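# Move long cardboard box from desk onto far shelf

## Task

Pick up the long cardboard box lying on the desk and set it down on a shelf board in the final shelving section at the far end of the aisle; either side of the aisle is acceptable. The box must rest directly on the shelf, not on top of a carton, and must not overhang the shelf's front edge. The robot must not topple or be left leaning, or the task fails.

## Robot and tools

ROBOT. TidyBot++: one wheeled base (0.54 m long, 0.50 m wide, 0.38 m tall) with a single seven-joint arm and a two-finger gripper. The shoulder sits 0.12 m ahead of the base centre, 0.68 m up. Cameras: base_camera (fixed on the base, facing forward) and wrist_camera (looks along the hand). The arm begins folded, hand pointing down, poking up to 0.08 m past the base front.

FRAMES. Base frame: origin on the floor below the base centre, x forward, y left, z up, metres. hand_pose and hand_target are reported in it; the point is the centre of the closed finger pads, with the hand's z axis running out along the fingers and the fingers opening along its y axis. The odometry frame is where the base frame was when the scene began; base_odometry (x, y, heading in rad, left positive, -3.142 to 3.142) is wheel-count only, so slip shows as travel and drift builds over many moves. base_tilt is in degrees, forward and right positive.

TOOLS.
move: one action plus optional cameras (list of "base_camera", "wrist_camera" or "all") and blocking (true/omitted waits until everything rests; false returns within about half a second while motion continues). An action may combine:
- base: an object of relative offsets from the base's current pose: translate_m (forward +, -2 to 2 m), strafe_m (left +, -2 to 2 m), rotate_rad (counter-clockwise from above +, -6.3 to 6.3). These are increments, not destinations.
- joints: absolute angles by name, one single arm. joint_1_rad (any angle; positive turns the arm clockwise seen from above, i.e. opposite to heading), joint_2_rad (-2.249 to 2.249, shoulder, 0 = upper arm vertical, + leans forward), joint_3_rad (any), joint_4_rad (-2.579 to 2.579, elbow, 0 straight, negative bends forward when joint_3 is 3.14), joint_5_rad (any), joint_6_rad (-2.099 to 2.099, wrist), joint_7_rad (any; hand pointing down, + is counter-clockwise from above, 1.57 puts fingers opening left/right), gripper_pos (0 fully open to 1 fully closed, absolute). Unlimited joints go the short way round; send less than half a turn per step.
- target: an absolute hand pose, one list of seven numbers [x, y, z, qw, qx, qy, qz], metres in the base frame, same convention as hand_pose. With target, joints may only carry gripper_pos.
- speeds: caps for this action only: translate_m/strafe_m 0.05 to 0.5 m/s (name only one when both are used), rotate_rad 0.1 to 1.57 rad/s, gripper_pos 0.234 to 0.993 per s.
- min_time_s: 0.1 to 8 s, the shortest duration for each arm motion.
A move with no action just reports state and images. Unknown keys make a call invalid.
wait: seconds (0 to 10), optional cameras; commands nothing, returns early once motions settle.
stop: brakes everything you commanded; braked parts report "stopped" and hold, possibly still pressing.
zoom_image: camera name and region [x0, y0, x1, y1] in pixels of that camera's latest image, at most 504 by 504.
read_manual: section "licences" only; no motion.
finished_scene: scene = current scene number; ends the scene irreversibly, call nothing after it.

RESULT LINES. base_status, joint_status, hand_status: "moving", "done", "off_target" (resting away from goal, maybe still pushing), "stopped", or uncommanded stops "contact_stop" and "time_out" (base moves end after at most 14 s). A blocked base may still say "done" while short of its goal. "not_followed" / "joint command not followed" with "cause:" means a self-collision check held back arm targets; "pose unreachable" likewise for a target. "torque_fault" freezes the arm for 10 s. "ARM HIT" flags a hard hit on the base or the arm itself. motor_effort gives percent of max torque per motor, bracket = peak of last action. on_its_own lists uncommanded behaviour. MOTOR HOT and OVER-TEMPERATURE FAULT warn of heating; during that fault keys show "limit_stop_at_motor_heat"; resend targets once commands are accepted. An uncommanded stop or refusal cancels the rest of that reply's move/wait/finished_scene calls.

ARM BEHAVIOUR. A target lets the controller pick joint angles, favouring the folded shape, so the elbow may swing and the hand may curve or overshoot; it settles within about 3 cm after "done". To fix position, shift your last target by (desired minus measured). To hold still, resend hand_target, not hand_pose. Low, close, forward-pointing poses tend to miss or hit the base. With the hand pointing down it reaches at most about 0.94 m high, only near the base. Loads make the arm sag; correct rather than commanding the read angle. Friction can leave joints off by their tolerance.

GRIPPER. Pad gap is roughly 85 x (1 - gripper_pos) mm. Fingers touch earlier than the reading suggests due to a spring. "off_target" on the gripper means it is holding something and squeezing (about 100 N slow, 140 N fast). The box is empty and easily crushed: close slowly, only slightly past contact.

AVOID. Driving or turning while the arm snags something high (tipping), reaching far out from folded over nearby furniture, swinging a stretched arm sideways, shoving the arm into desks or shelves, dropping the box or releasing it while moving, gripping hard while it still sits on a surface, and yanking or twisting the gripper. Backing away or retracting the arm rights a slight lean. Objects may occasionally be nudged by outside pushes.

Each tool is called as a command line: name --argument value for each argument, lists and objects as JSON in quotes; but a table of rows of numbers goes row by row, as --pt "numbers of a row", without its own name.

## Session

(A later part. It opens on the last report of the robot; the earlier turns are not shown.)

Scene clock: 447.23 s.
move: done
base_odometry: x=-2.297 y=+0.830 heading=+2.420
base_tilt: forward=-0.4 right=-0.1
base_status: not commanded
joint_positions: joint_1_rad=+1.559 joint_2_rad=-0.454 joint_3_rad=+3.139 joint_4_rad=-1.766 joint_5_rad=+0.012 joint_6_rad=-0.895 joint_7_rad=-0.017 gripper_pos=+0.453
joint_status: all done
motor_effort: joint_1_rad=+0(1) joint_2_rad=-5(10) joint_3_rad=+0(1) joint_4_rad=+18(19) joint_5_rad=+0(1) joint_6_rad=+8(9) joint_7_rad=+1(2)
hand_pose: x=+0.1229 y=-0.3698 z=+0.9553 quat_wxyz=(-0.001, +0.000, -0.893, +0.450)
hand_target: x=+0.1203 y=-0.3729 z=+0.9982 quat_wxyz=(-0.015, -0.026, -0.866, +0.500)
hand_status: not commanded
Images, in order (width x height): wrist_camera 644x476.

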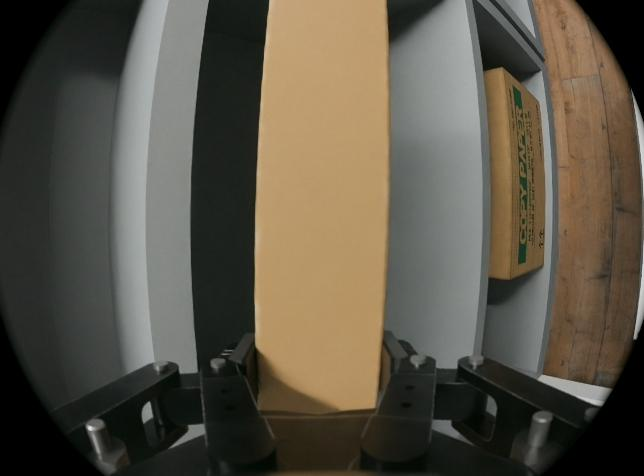

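move --joints '{"joint_2_rad": -0.3, "joint_4_rad": -2.1, "joint_6_rad": -0.8}' --min_time_s 3

move --joints '{"joint_2_rad": 0.13, "joint_4_rad": -2.09, "joint_6_rad": -0.56}' --min_time_s 3 --cameras '["wrist_camera"]'

Scene clock: 495.03 s.
move: done
base_odometry: x=-2.297 y=+0.830 heading=+2.420
base_tilt: forward=-0.4 right=-0.1
base_status: not commanded
joint_positions: joint_1_rad=+1.559 joint_2_rad=-0.319 joint_3_rad=+3.139 joint_4_rad=-2.073 joint_5_rad=+0.012 joint_6_rad=-0.848 joint_7_rad=-0.017 gripper_pos=+0.453
joint_status: all done
motor_effort: joint_1_rad=+1(1) joint_2_rad=-7(8) joint_3_rad=+0(1) joint_4_rad=+16(19) joint_5_rad=+0(1) joint_6_rad=+5(9) joint_7_rad=+0(2)
hand_pose: x=+0.1223 y=-0.3370 z=+0.7567 quat_wxyz=(+0.002, +0.001, -0.964, +0.266)
hand_target: x=+0.1203 y=-0.3423 z=+0.7456 quat_wxyz=(-0.008, -0.029, -0.963, +0.267)
hand_status: not commanded
pictures: none

Scene clock: 498.33 s.
move: done
base_odometry: x=-2.297 y=+0.830 heading=+2.420
base_tilt: forward=-0.4 right=-0.1
base_status: not commanded
joint_positions: joint_1_rad=+1.559 joint_2_rad=+0.111 joint_3_rad=+3.139 joint_4_rad=-2.073 joint_5_rad=+0.012 joint_6_rad=-0.608 joint_7_rad=-0.017 gripper_pos=+0.453
joint_status: all done
motor_effort: joint_1_rad=+1(1) joint_2_rad=-17(19) joint_3_rad=+0(1) joint_4_rad=+14(18) joint_5_rad=+0(1) joint_6_rad=+3(7) joint_7_rad=+0(1)
hand_pose: x=+0.1240 y=-0.4101 z=+0.6263 quat_wxyz=(+0.001, +0.003, -0.985, +0.174)
hand_target: x=+0.1203 y=-0.4151 z=+0.6178 quat_wxyz=(-0.005, -0.030, -0.983, +0.180)
hand_status: not commanded
Images, in order (width x height): wrist_camera 644x476.

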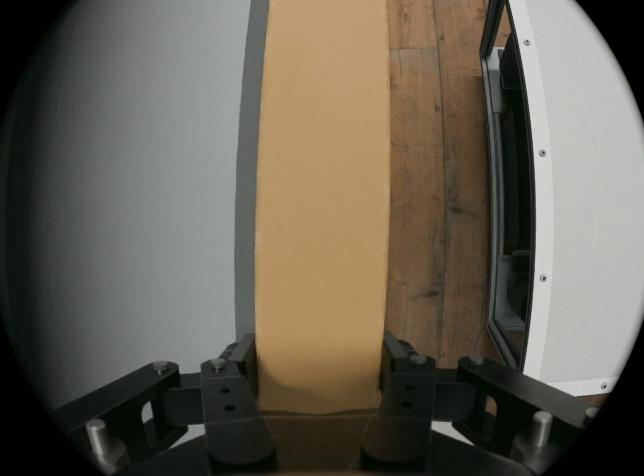

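move --joints '{"joint_2_rad": 0.34, "joint_4_rad": -1.77, "joint_6_rad": -0.63}' --min_time_s 3 --cameras '["wrist_camera"]'

Scene clock: 511.07 s.
move: done
base_odometry: x=-2.297 y=+0.830 heading=+2.420
base_tilt: forward=-0.4 right=-0.1
base_status: not commanded
joint_positions: joint_1_rad=+1.559 joint_2_rad=+0.316 joint_3_rad=+3.139 joint_4_rad=-1.802 joint_5_rad=+0.012 joint_6_rad=-0.608 joint_7_rad=-0.017 gripper_pos=+0.453
joint_status: all done
motor_effort: joint_1_rad=+0(1) joint_2_rad=-26(26) joint_3_rad=-1(1) joint_4_rad=+15(16) joint_5_rad=+0(1) joint_6_rad=+4(5) joint_7_rad=+1(1)
hand_pose: x=+0.1255 y=-0.5249 z=+0.6334 quat_wxyz=(+0.001, +0.002, -0.978, +0.206)
hand_target: x=+0.1202 y=-0.5318 z=+0.6305 quat_wxyz=(-0.006, -0.030, -0.979, +0.199)
hand_status: not commanded
Images, in order (width x height): wrist_camera 644x476.

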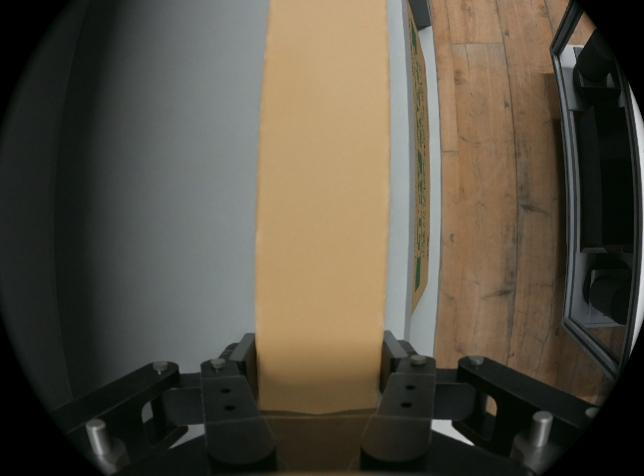

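move --joints '{"joint_2_rad": 0.55, "joint_4_rad": -1.455, "joint_6_rad": -0.78}' --min_time_s 3 --cameras '["wrist_camera"]'

Scene clock: 517.80 s.
move: done
base_odometry: x=-2.297 y=+0.830 heading=+2.420
base_tilt: forward=-0.4 right=+0.0
base_status: not commanded
joint_positions: joint_1_rad=+1.559 joint_2_rad=+0.525 joint_3_rad=+3.139 joint_4_rad=-1.488 joint_5_rad=+0.012 joint_6_rad=-0.730 joint_7_rad=-0.017 gripper_pos=+0.453
joint_status: all done
motor_effort: joint_1_rad=+1(2) joint_2_rad=-33(33) joint_3_rad=-1(1) joint_4_rad=+14(16) joint_5_rad=+0(1) joint_6_rad=+4(7) joint_7_rad=+1(1)
hand_pose: x=+0.1263 y=-0.6156 z=+0.6244 quat_wxyz=(+0.001, +0.002, -0.980, +0.198)
hand_target: x=+0.1202 y=-0.6138 z=+0.6165 quat_wxyz=(-0.005, -0.030, -0.984, +0.177)
hand_status: not commanded
Images, in order (width x height): wrist_camera 644x476.

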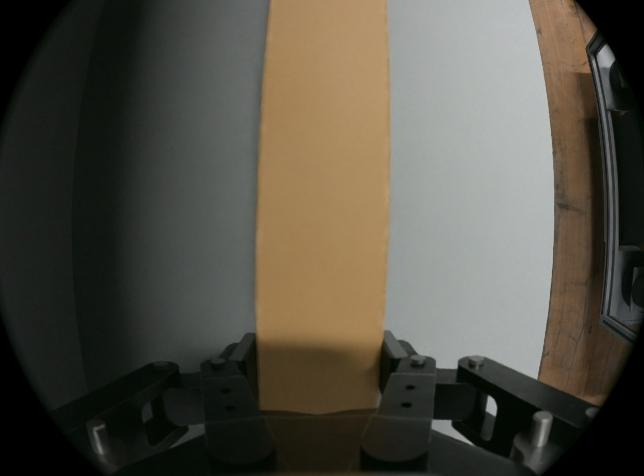

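move --joints '{"joint_2_rad": 0.58, "joint_4_rad": -1.465, "joint_6_rad": -0.74}' --min_time_s 2

move --joints '{"joint_2_rad": 0.60, "joint_4_rad": -1.47, "joint_6_rad": -0.72}' --min_time_s 2 --cameras '["wrist_camera"]'

Scene clock: 530.43 s.
move: done
base_odometry: x=-2.297 y=+0.830 heading=+2.420
base_tilt: forward=-0.4 right=-0.1
base_status: not commanded
joint_positions: joint_1_rad=+1.559 joint_2_rad=+0.553 joint_3_rad=+3.139 joint_4_rad=-1.488 joint_5_rad=+0.012 joint_6_rad=-0.730 joint_7_rad=-0.017 gripper_pos=+0.453
joint_status: all done
motor_effort: joint_1_rad=+0(1) joint_2_rad=-33(34) joint_3_rad=-1(1) joint_4_rad=+14(16) joint_5_rad=+0(1) joint_6_rad=+3(5) joint_7_rad=+1(1)
hand_pose: x=+0.1263 y=-0.6136 z=+0.6070 quat_wxyz=(+0.001, +0.002, -0.983, +0.184)
hand_target: x=+0.1202 y=-0.6189 z=+0.5985 quat_wxyz=(-0.005, -0.030, -0.984, +0.177)
hand_status: not commanded
pictures: none

Scene clock: 532.73 s.
move: done
base_odometry: x=-2.297 y=+0.830 heading=+2.420
base_tilt: forward=-0.4 right=-0.1
base_status: not commanded
joint_positions: joint_1_rad=+1.559 joint_2_rad=+0.573 joint_3_rad=+3.139 joint_4_rad=-1.488 joint_5_rad=+0.012 joint_6_rad=-0.730 joint_7_rad=-0.017 gripper_pos=+0.453
joint_status: all done
motor_effort: joint_1_rad=+0(1) joint_2_rad=-33(34) joint_3_rad=-1(1) joint_4_rad=+14(16) joint_5_rad=+0(1) joint_6_rad=+3(5) joint_7_rad=+1(1)
hand_pose: x=+0.1263 y=-0.6121 z=+0.5951 quat_wxyz=(+0.001, +0.002, -0.985, +0.174)
hand_target: x=+0.1202 y=-0.6208 z=+0.5863 quat_wxyz=(-0.005, -0.030, -0.984, +0.175)
hand_status: not commanded
Images, in order (width x height): wrist_camera 644x476.

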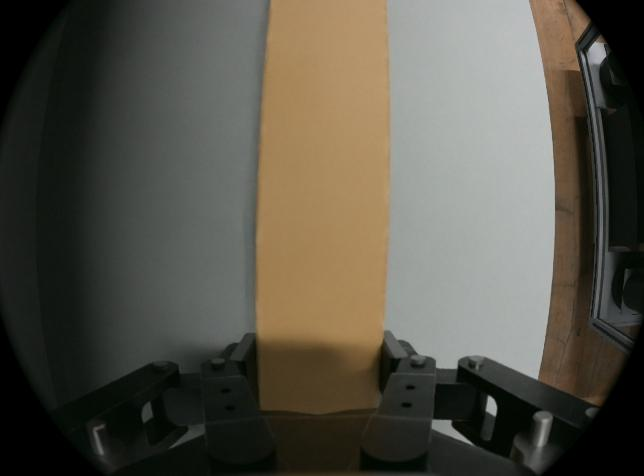

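move --joints '{"joint_2_rad": 0.705, "joint_4_rad": -1.255, "joint_6_rad": -1.0}' --min_time_s 3 --cameras '["wrist_camera"]'

Scene clock: 540.33 s.
move: done
base_odometry: x=-2.297 y=+0.830 heading=+2.420
base_tilt: forward=-0.4 right=+0.0
base_status: not commanded
joint_positions: joint_1_rad=+1.559 joint_2_rad=+0.672 joint_3_rad=+3.139 joint_4_rad=-1.284 joint_5_rad=+0.012 joint_6_rad=-0.949 joint_7_rad=-0.017 gripper_pos=+0.453
joint_status: all done
motor_effort: joint_1_rad=+0(1) joint_2_rad=-36(36) joint_3_rad=-1(1) joint_4_rad=+14(15) joint_5_rad=+0(1) joint_6_rad=+2(5) joint_7_rad=+1(2)
hand_pose: x=+0.1259 y=-0.6261 z=+0.5903 quat_wxyz=(+0.003, +0.001, -0.993, +0.118)
hand_target: x=+0.1202 y=-0.6197 z=+0.5768 quat_wxyz=(-0.003, -0.030, -0.995, +0.091)
hand_status: not commanded
Images, in order (width x height): wrist_camera 644x476.

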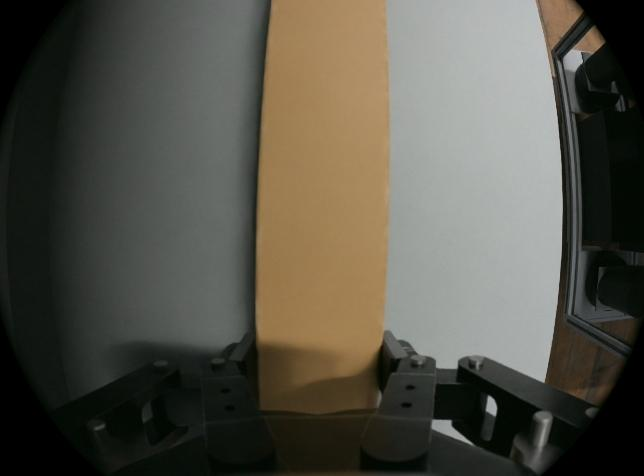

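move --joints '{"joint_2_rad": 0.815, "joint_4_rad": -1.046, "joint_6_rad": -1.22}' --min_time_s 3 --cameras '["wrist_camera"]'

Scene clock: 545.90 s.
move: done
base_odometry: x=-2.297 y=+0.830 heading=+2.420
base_tilt: forward=-0.4 right=-0.1
base_status: not commanded
joint_positions: joint_1_rad=+1.559 joint_2_rad=+0.773 joint_3_rad=+3.139 joint_4_rad=-1.075 joint_5_rad=+0.012 joint_6_rad=-1.176 joint_7_rad=-0.018 gripper_pos=+0.453
joint_status: all done
motor_effort: joint_1_rad=+0(1) joint_2_rad=-36(37) joint_3_rad=-1(1) joint_4_rad=+13(15) joint_5_rad=+1(1) joint_6_rad=+1(4) joint_7_rad=+1(1)
hand_pose: x=+0.1255 y=-0.6326 z=+0.5877 quat_wxyz=(+0.004, -0.001, -0.998, +0.059)
hand_target: x=+0.1202 y=-0.6263 z=+0.5697 quat_wxyz=(-0.001, -0.030, -0.999, +0.030)
hand_status: not commanded
Images, in order (width x height): wrist_camera 644x476.

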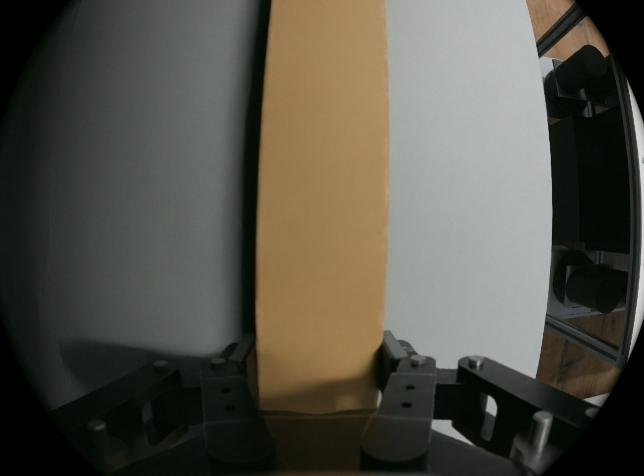

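move --joints '{"joint_2_rad": 0.92, "joint_4_rad": -0.86, "joint_6_rad": -1.40}' --min_time_s 3 --cameras '["wrist_camera"]'

Scene clock: 550.97 s.
move: done
base_odometry: x=-2.297 y=+0.830 heading=+2.420
base_tilt: forward=-0.4 right=+0.0
base_status: not commanded
joint_positions: joint_1_rad=+1.559 joint_2_rad=+0.868 joint_3_rad=+3.139 joint_4_rad=-0.885 joint_5_rad=+0.012 joint_6_rad=-1.359 joint_7_rad=-0.019 gripper_pos=+0.453
joint_status: all done
motor_effort: joint_1_rad=+1(1) joint_2_rad=-37(38) joint_3_rad=-1(2) joint_4_rad=+13(15) joint_5_rad=+0(1) joint_6_rad=+1(3) joint_7_rad=+1(1)
hand_pose: x=+0.1253 y=-0.6393 z=+0.5855 quat_wxyz=(+0.005, -0.002, -1.000, +0.015)
hand_target: x=+0.1202 y=-0.6303 z=+0.5604 quat_wxyz=(+0.001, -0.030, -0.999, -0.019)
hand_status: not commanded
Images, in order (width x height): wrist_camera 644x476.

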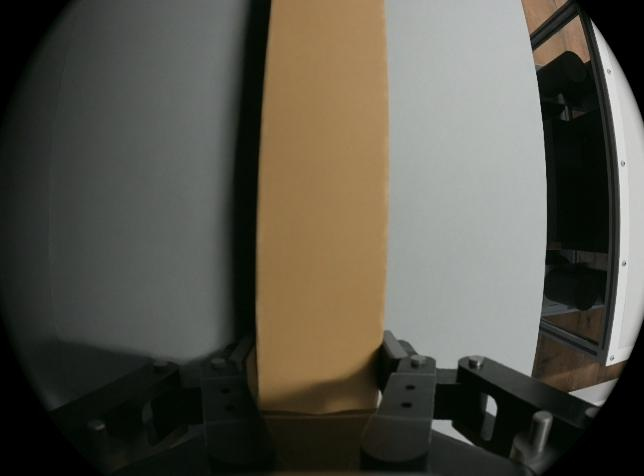

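move --joints '{"joint_2_rad": 0.932}' --min_time_s 1

move --joints '{"joint_2_rad": 0.942}' --min_time_s 1 --cameras '["wrist_camera"]'

Scene clock: 555.00 s.
move: done
base_odometry: x=-2.297 y=+0.830 heading=+2.420
base_tilt: forward=-0.4 right=-0.1
base_status: not commanded
joint_positions: joint_1_rad=+1.559 joint_2_rad=+0.870 joint_3_rad=+3.139 joint_4_rad=-0.882 joint_5_rad=+0.012 joint_6_rad=-1.362 joint_7_rad=-0.019 gripper_pos=+0.453
joint_status: all done
motor_effort: joint_1_rad=+0(1) joint_2_rad=-35(37) joint_3_rad=-1(1) joint_4_rad=+12(14) joint_5_rad=+1(1) joint_6_rad=+2(2) joint_7_rad=+0(1)
hand_pose: x=+0.1253 y=-0.6394 z=+0.5854 quat_wxyz=(+0.005, -0.002, -1.000, +0.014)
hand_target: x=+0.1202 y=-0.6288 z=+0.5528 quat_wxyz=(+0.001, -0.030, -0.999, -0.025)
hand_status: not commanded
pictures: none

Scene clock: 556.30 s.
move: done
base_odometry: x=-2.297 y=+0.830 heading=+2.420
base_tilt: forward=-0.3 right=-0.1
base_status: not commanded
joint_positions: joint_1_rad=+1.559 joint_2_rad=+0.872 joint_3_rad=+3.139 joint_4_rad=-0.879 joint_5_rad=+0.012 joint_6_rad=-1.365 joint_7_rad=-0.019 gripper_pos=+0.453
joint_status: all done
motor_effort: joint_1_rad=+1(1) joint_2_rad=-34(36) joint_3_rad=-1(1) joint_4_rad=+12(13) joint_5_rad=+1(1) joint_6_rad=+2(3) joint_7_rad=+1(1)
hand_pose: x=+0.1253 y=-0.6394 z=+0.5853 quat_wxyz=(+0.005, -0.002, -1.000, +0.013)
hand_target: x=+0.1202 y=-0.6275 z=+0.5465 quat_wxyz=(+0.001, -0.030, -0.999, -0.030)
hand_status: not commanded
Images, in order (width x height): wrist_camera 644x476.

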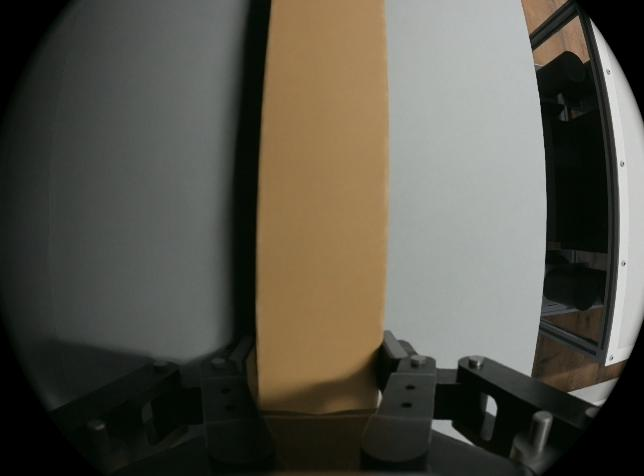

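move --joints '{"joint_2_rad": 0.90}' --min_time_s 1

move --joints '{"gripper_pos": 0.36}' --speeds '{"gripper_pos": 0.234}' --cameras '["wrist_camera"]'

Scene clock: 561.73 s.
move: done
base_odometry: x=-2.297 y=+0.830 heading=+2.420
base_tilt: forward=-0.4 right=-0.1
base_status: not commanded
joint_positions: joint_1_rad=+1.559 joint_2_rad=+0.872 joint_3_rad=+3.139 joint_4_rad=-0.879 joint_5_rad=+0.012 joint_6_rad=-1.365 joint_7_rad=-0.019 gripper_pos=+0.453
joint_status: all done
motor_effort: joint_1_rad=+1(1) joint_2_rad=-33(35) joint_3_rad=+0(1) joint_4_rad=+12(13) joint_5_rad=+0(1) joint_6_rad=+3(3) joint_7_rad=+1(1)
hand_pose: x=+0.1253 y=-0.6394 z=+0.5853 quat_wxyz=(+0.005, -0.002, -1.000, +0.013)
hand_target: x=+0.1202 y=-0.6326 z=+0.5730 quat_wxyz=(+0.000, -0.030, -1.000, -0.009)
hand_status: not commanded
pictures: none

Scene clock: 562.73 s.
move: done
base_odometry: x=-2.297 y=+0.830 heading=+2.420
base_tilt: forward=-0.4 right=+0.0
base_status: not commanded
joint_positions: joint_1_rad=+1.559 joint_2_rad=+0.877 joint_3_rad=+3.139 joint_4_rad=-0.879 joint_5_rad=+0.012 joint_6_rad=-1.365 joint_7_rad=-0.019 gripper_pos=+0.361
joint_status: all done
motor_effort: joint_1_rad=+1(1) joint_2_rad=-40(41) joint_3_rad=-1(1) joint_4_rad=+14(15) joint_5_rad=+0(1) joint_6_rad=+0(2) joint_7_rad=+1(1)
hand_pose: x=+0.1253 y=-0.6389 z=+0.5816 quat_wxyz=(+0.005, -0.002, -1.000, +0.010)
hand_target: x=+0.1202 y=-0.6326 z=+0.5730 quat_wxyz=(+0.000, -0.030, -1.000, -0.009)
hand_status: not commanded
Images, in order (width x height): wrist_camera 644x476.

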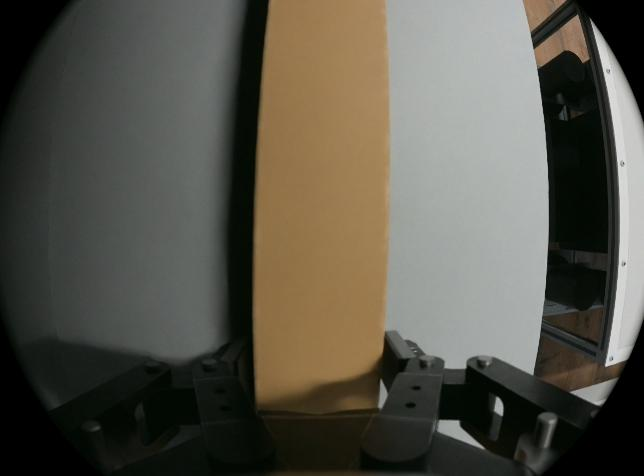

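move --joints '{"gripper_pos": 0.0}' --speeds '{"gripper_pos": 0.3}' --cameras '["wrist_camera"]'

move --joints '{"joint_2_rad": 0.69, "joint_4_rad": -1.15, "joint_6_rad": -1.05}' --min_time_s 3 --cameras '["wrist_camera"]'

Scene clock: 576.73 s.
move: done
base_odometry: x=-2.297 y=+0.830 heading=+2.420
base_tilt: forward=-0.4 right=-0.1
base_status: not commanded
joint_positions: joint_1_rad=+1.559 joint_2_rad=+0.877 joint_3_rad=+3.139 joint_4_rad=-0.879 joint_5_rad=+0.012 joint_6_rad=-1.365 joint_7_rad=-0.019 gripper_pos=+0.002
joint_status: all done
motor_effort: joint_1_rad=+0(1) joint_2_rad=-40(41) joint_3_rad=-1(1) joint_4_rad=+14(15) joint_5_rad=+0(1) joint_6_rad=+0(1) joint_7_rad=+0(1)
hand_pose: x=+0.1253 y=-0.6389 z=+0.5816 quat_wxyz=(+0.005, -0.002, -1.000, +0.010)
hand_target: x=+0.1202 y=-0.6326 z=+0.5730 quat_wxyz=(+0.000, -0.030, -1.000, -0.009)
hand_status: not commanded
Images, in order (width x height): wrist_camera 644x476.

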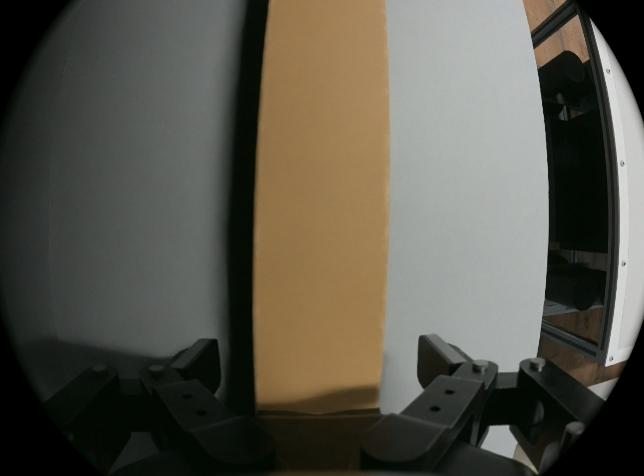

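Scene clock: 580.03 s.
move: done
base_odometry: x=-2.297 y=+0.830 heading=+2.420
base_tilt: forward=-0.4 right=-0.1
base_status: not commanded
joint_positions: joint_1_rad=+1.559 joint_2_rad=+0.761 joint_3_rad=+3.139 joint_4_rad=-1.120 joint_5_rad=+0.012 joint_6_rad=-1.097 joint_7_rad=-0.019 gripper_pos=+0.002
joint_status: all done
motor_effort: joint_1_rad=+1(1) joint_2_rad=-38(41) joint_3_rad=-1(1) joint_4_rad=+14(15) joint_5_rad=+0(1) joint_6_rad=+2(2) joint_7_rad=+1(2)
hand_pose: x=+0.1257 y=-0.6404 z=+0.5837 quat_wxyz=(+0.003, -0.001, -0.997, +0.082)
hand_target: x=+0.1202 y=-0.6484 z=+0.6212 quat_wxyz=(-0.004, -0.030, -0.992, +0.125)
hand_status: not commanded
Images, in order (width x height): wrist_camera 644x476.

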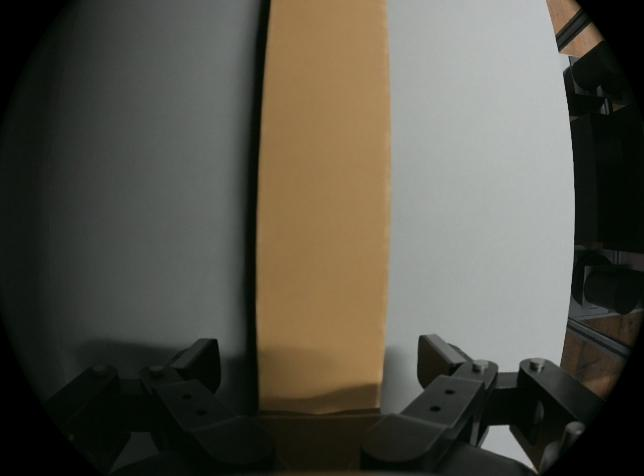

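move --joints '{"joint_2_rad": 0.512, "joint_4_rad": -1.45, "joint_6_rad": -0.738}' --min_time_s 3 --cameras '["wrist_camera"]'

Scene clock: 585.60 s.
move: done
base_odometry: x=-2.297 y=+0.830 heading=+2.420
base_tilt: forward=-0.3 right=-0.1
base_status: not commanded
joint_positions: joint_1_rad=+1.559 joint_2_rad=+0.578 joint_3_rad=+3.139 joint_4_rad=-1.420 joint_5_rad=+0.012 joint_6_rad=-0.785 joint_7_rad=-0.019 gripper_pos=+0.002
joint_status: all done
motor_effort: joint_1_rad=+1(2) joint_2_rad=-34(39) joint_3_rad=-1(1) joint_4_rad=+14(16) joint_5_rad=+0(1) joint_6_rad=+3(5) joint_7_rad=+0(1)
hand_pose: x=+0.1263 y=-0.6253 z=+0.6126 quat_wxyz=(+0.001, +0.001, -0.984, +0.178)
hand_target: x=+0.1202 y=-0.6298 z=+0.6473 quat_wxyz=(-0.007, -0.029, -0.975, +0.219)
hand_status: not commanded
Images, in order (width x height): wrist_camera 644x476.

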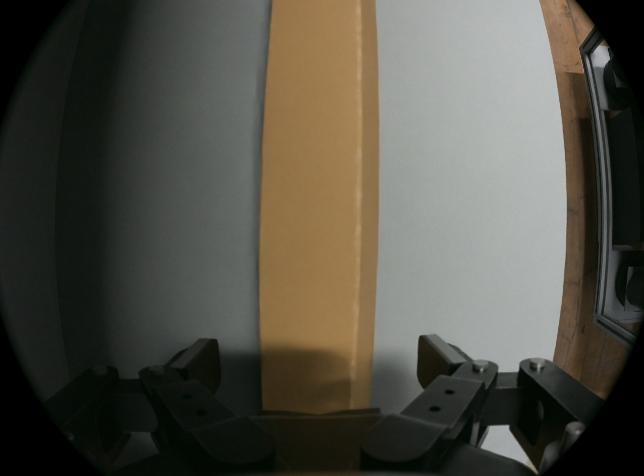

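move --joints '{"joint_2_rad": 0.39, "joint_4_rad": -1.669, "joint_6_rad": -0.469}' --min_time_s 3 --cameras '["wrist_camera"]'

Scene clock: 593.83 s.
move: done
base_odometry: x=-2.297 y=+0.830 heading=+2.420
base_tilt: forward=-0.3 right=-0.1
base_status: not commanded
joint_positions: joint_1_rad=+1.559 joint_2_rad=+0.452 joint_3_rad=+3.139 joint_4_rad=-1.638 joint_5_rad=+0.012 joint_6_rad=-0.516 joint_7_rad=-0.019 gripper_pos=+0.002
joint_status: all done
motor_effort: joint_1_rad=+0(1) joint_2_rad=-30(34) joint_3_rad=-1(1) joint_4_rad=+14(16) joint_5_rad=+0(1) joint_6_rad=+4(5) joint_7_rad=+1(1)
hand_pose: x=+0.1270 y=-0.6154 z=+0.6364 quat_wxyz=(-0.001, +0.002, -0.964, +0.264)
hand_target: x=+0.1202 y=-0.6168 z=+0.6690 quat_wxyz=(-0.009, -0.029, -0.953, +0.302)
hand_status: not commanded
Images, in order (width x height): wrist_camera 644x476.

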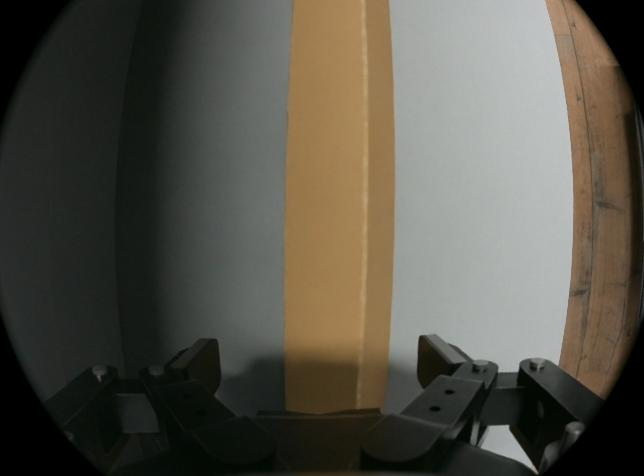

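move --joints '{"joint_2_rad": -0.33, "joint_4_rad": -2.1, "joint_6_rad": -0.8}' --min_time_s 3 --cameras '["wrist_camera"]'

Scene clock: 601.40 s.
move: done
base_odometry: x=-2.297 y=+0.830 heading=+2.420
base_tilt: forward=-0.4 right=-0.1
base_status: not commanded
joint_positions: joint_1_rad=+1.559 joint_2_rad=-0.303 joint_3_rad=+3.139 joint_4_rad=-2.069 joint_5_rad=+0.012 joint_6_rad=-0.746 joint_7_rad=-0.019 gripper_pos=+0.002
joint_status: all done
motor_effort: joint_1_rad=+1(1) joint_2_rad=-8(32) joint_3_rad=+0(1) joint_4_rad=+16(18) joint_5_rad=+0(1) joint_6_rad=+5(7) joint_7_rad=+0(1)
hand_pose: x=+0.1230 y=-0.3661 z=+0.7707 quat_wxyz=(+0.000, +0.001, -0.951, +0.309)
hand_target: x=+0.1203 y=-0.3402 z=+0.7558 quat_wxyz=(-0.008, -0.029, -0.959, +0.282)
hand_status: not commanded
Images, in order (width x height): wrist_camera 644x476.

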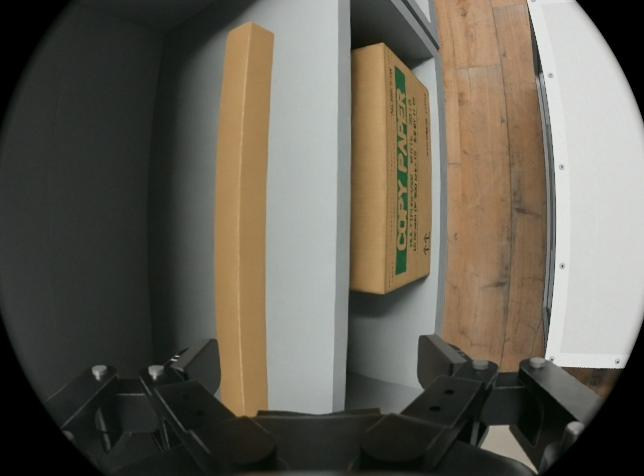

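finished_scene --scene 1

The scene is finished: the task was done.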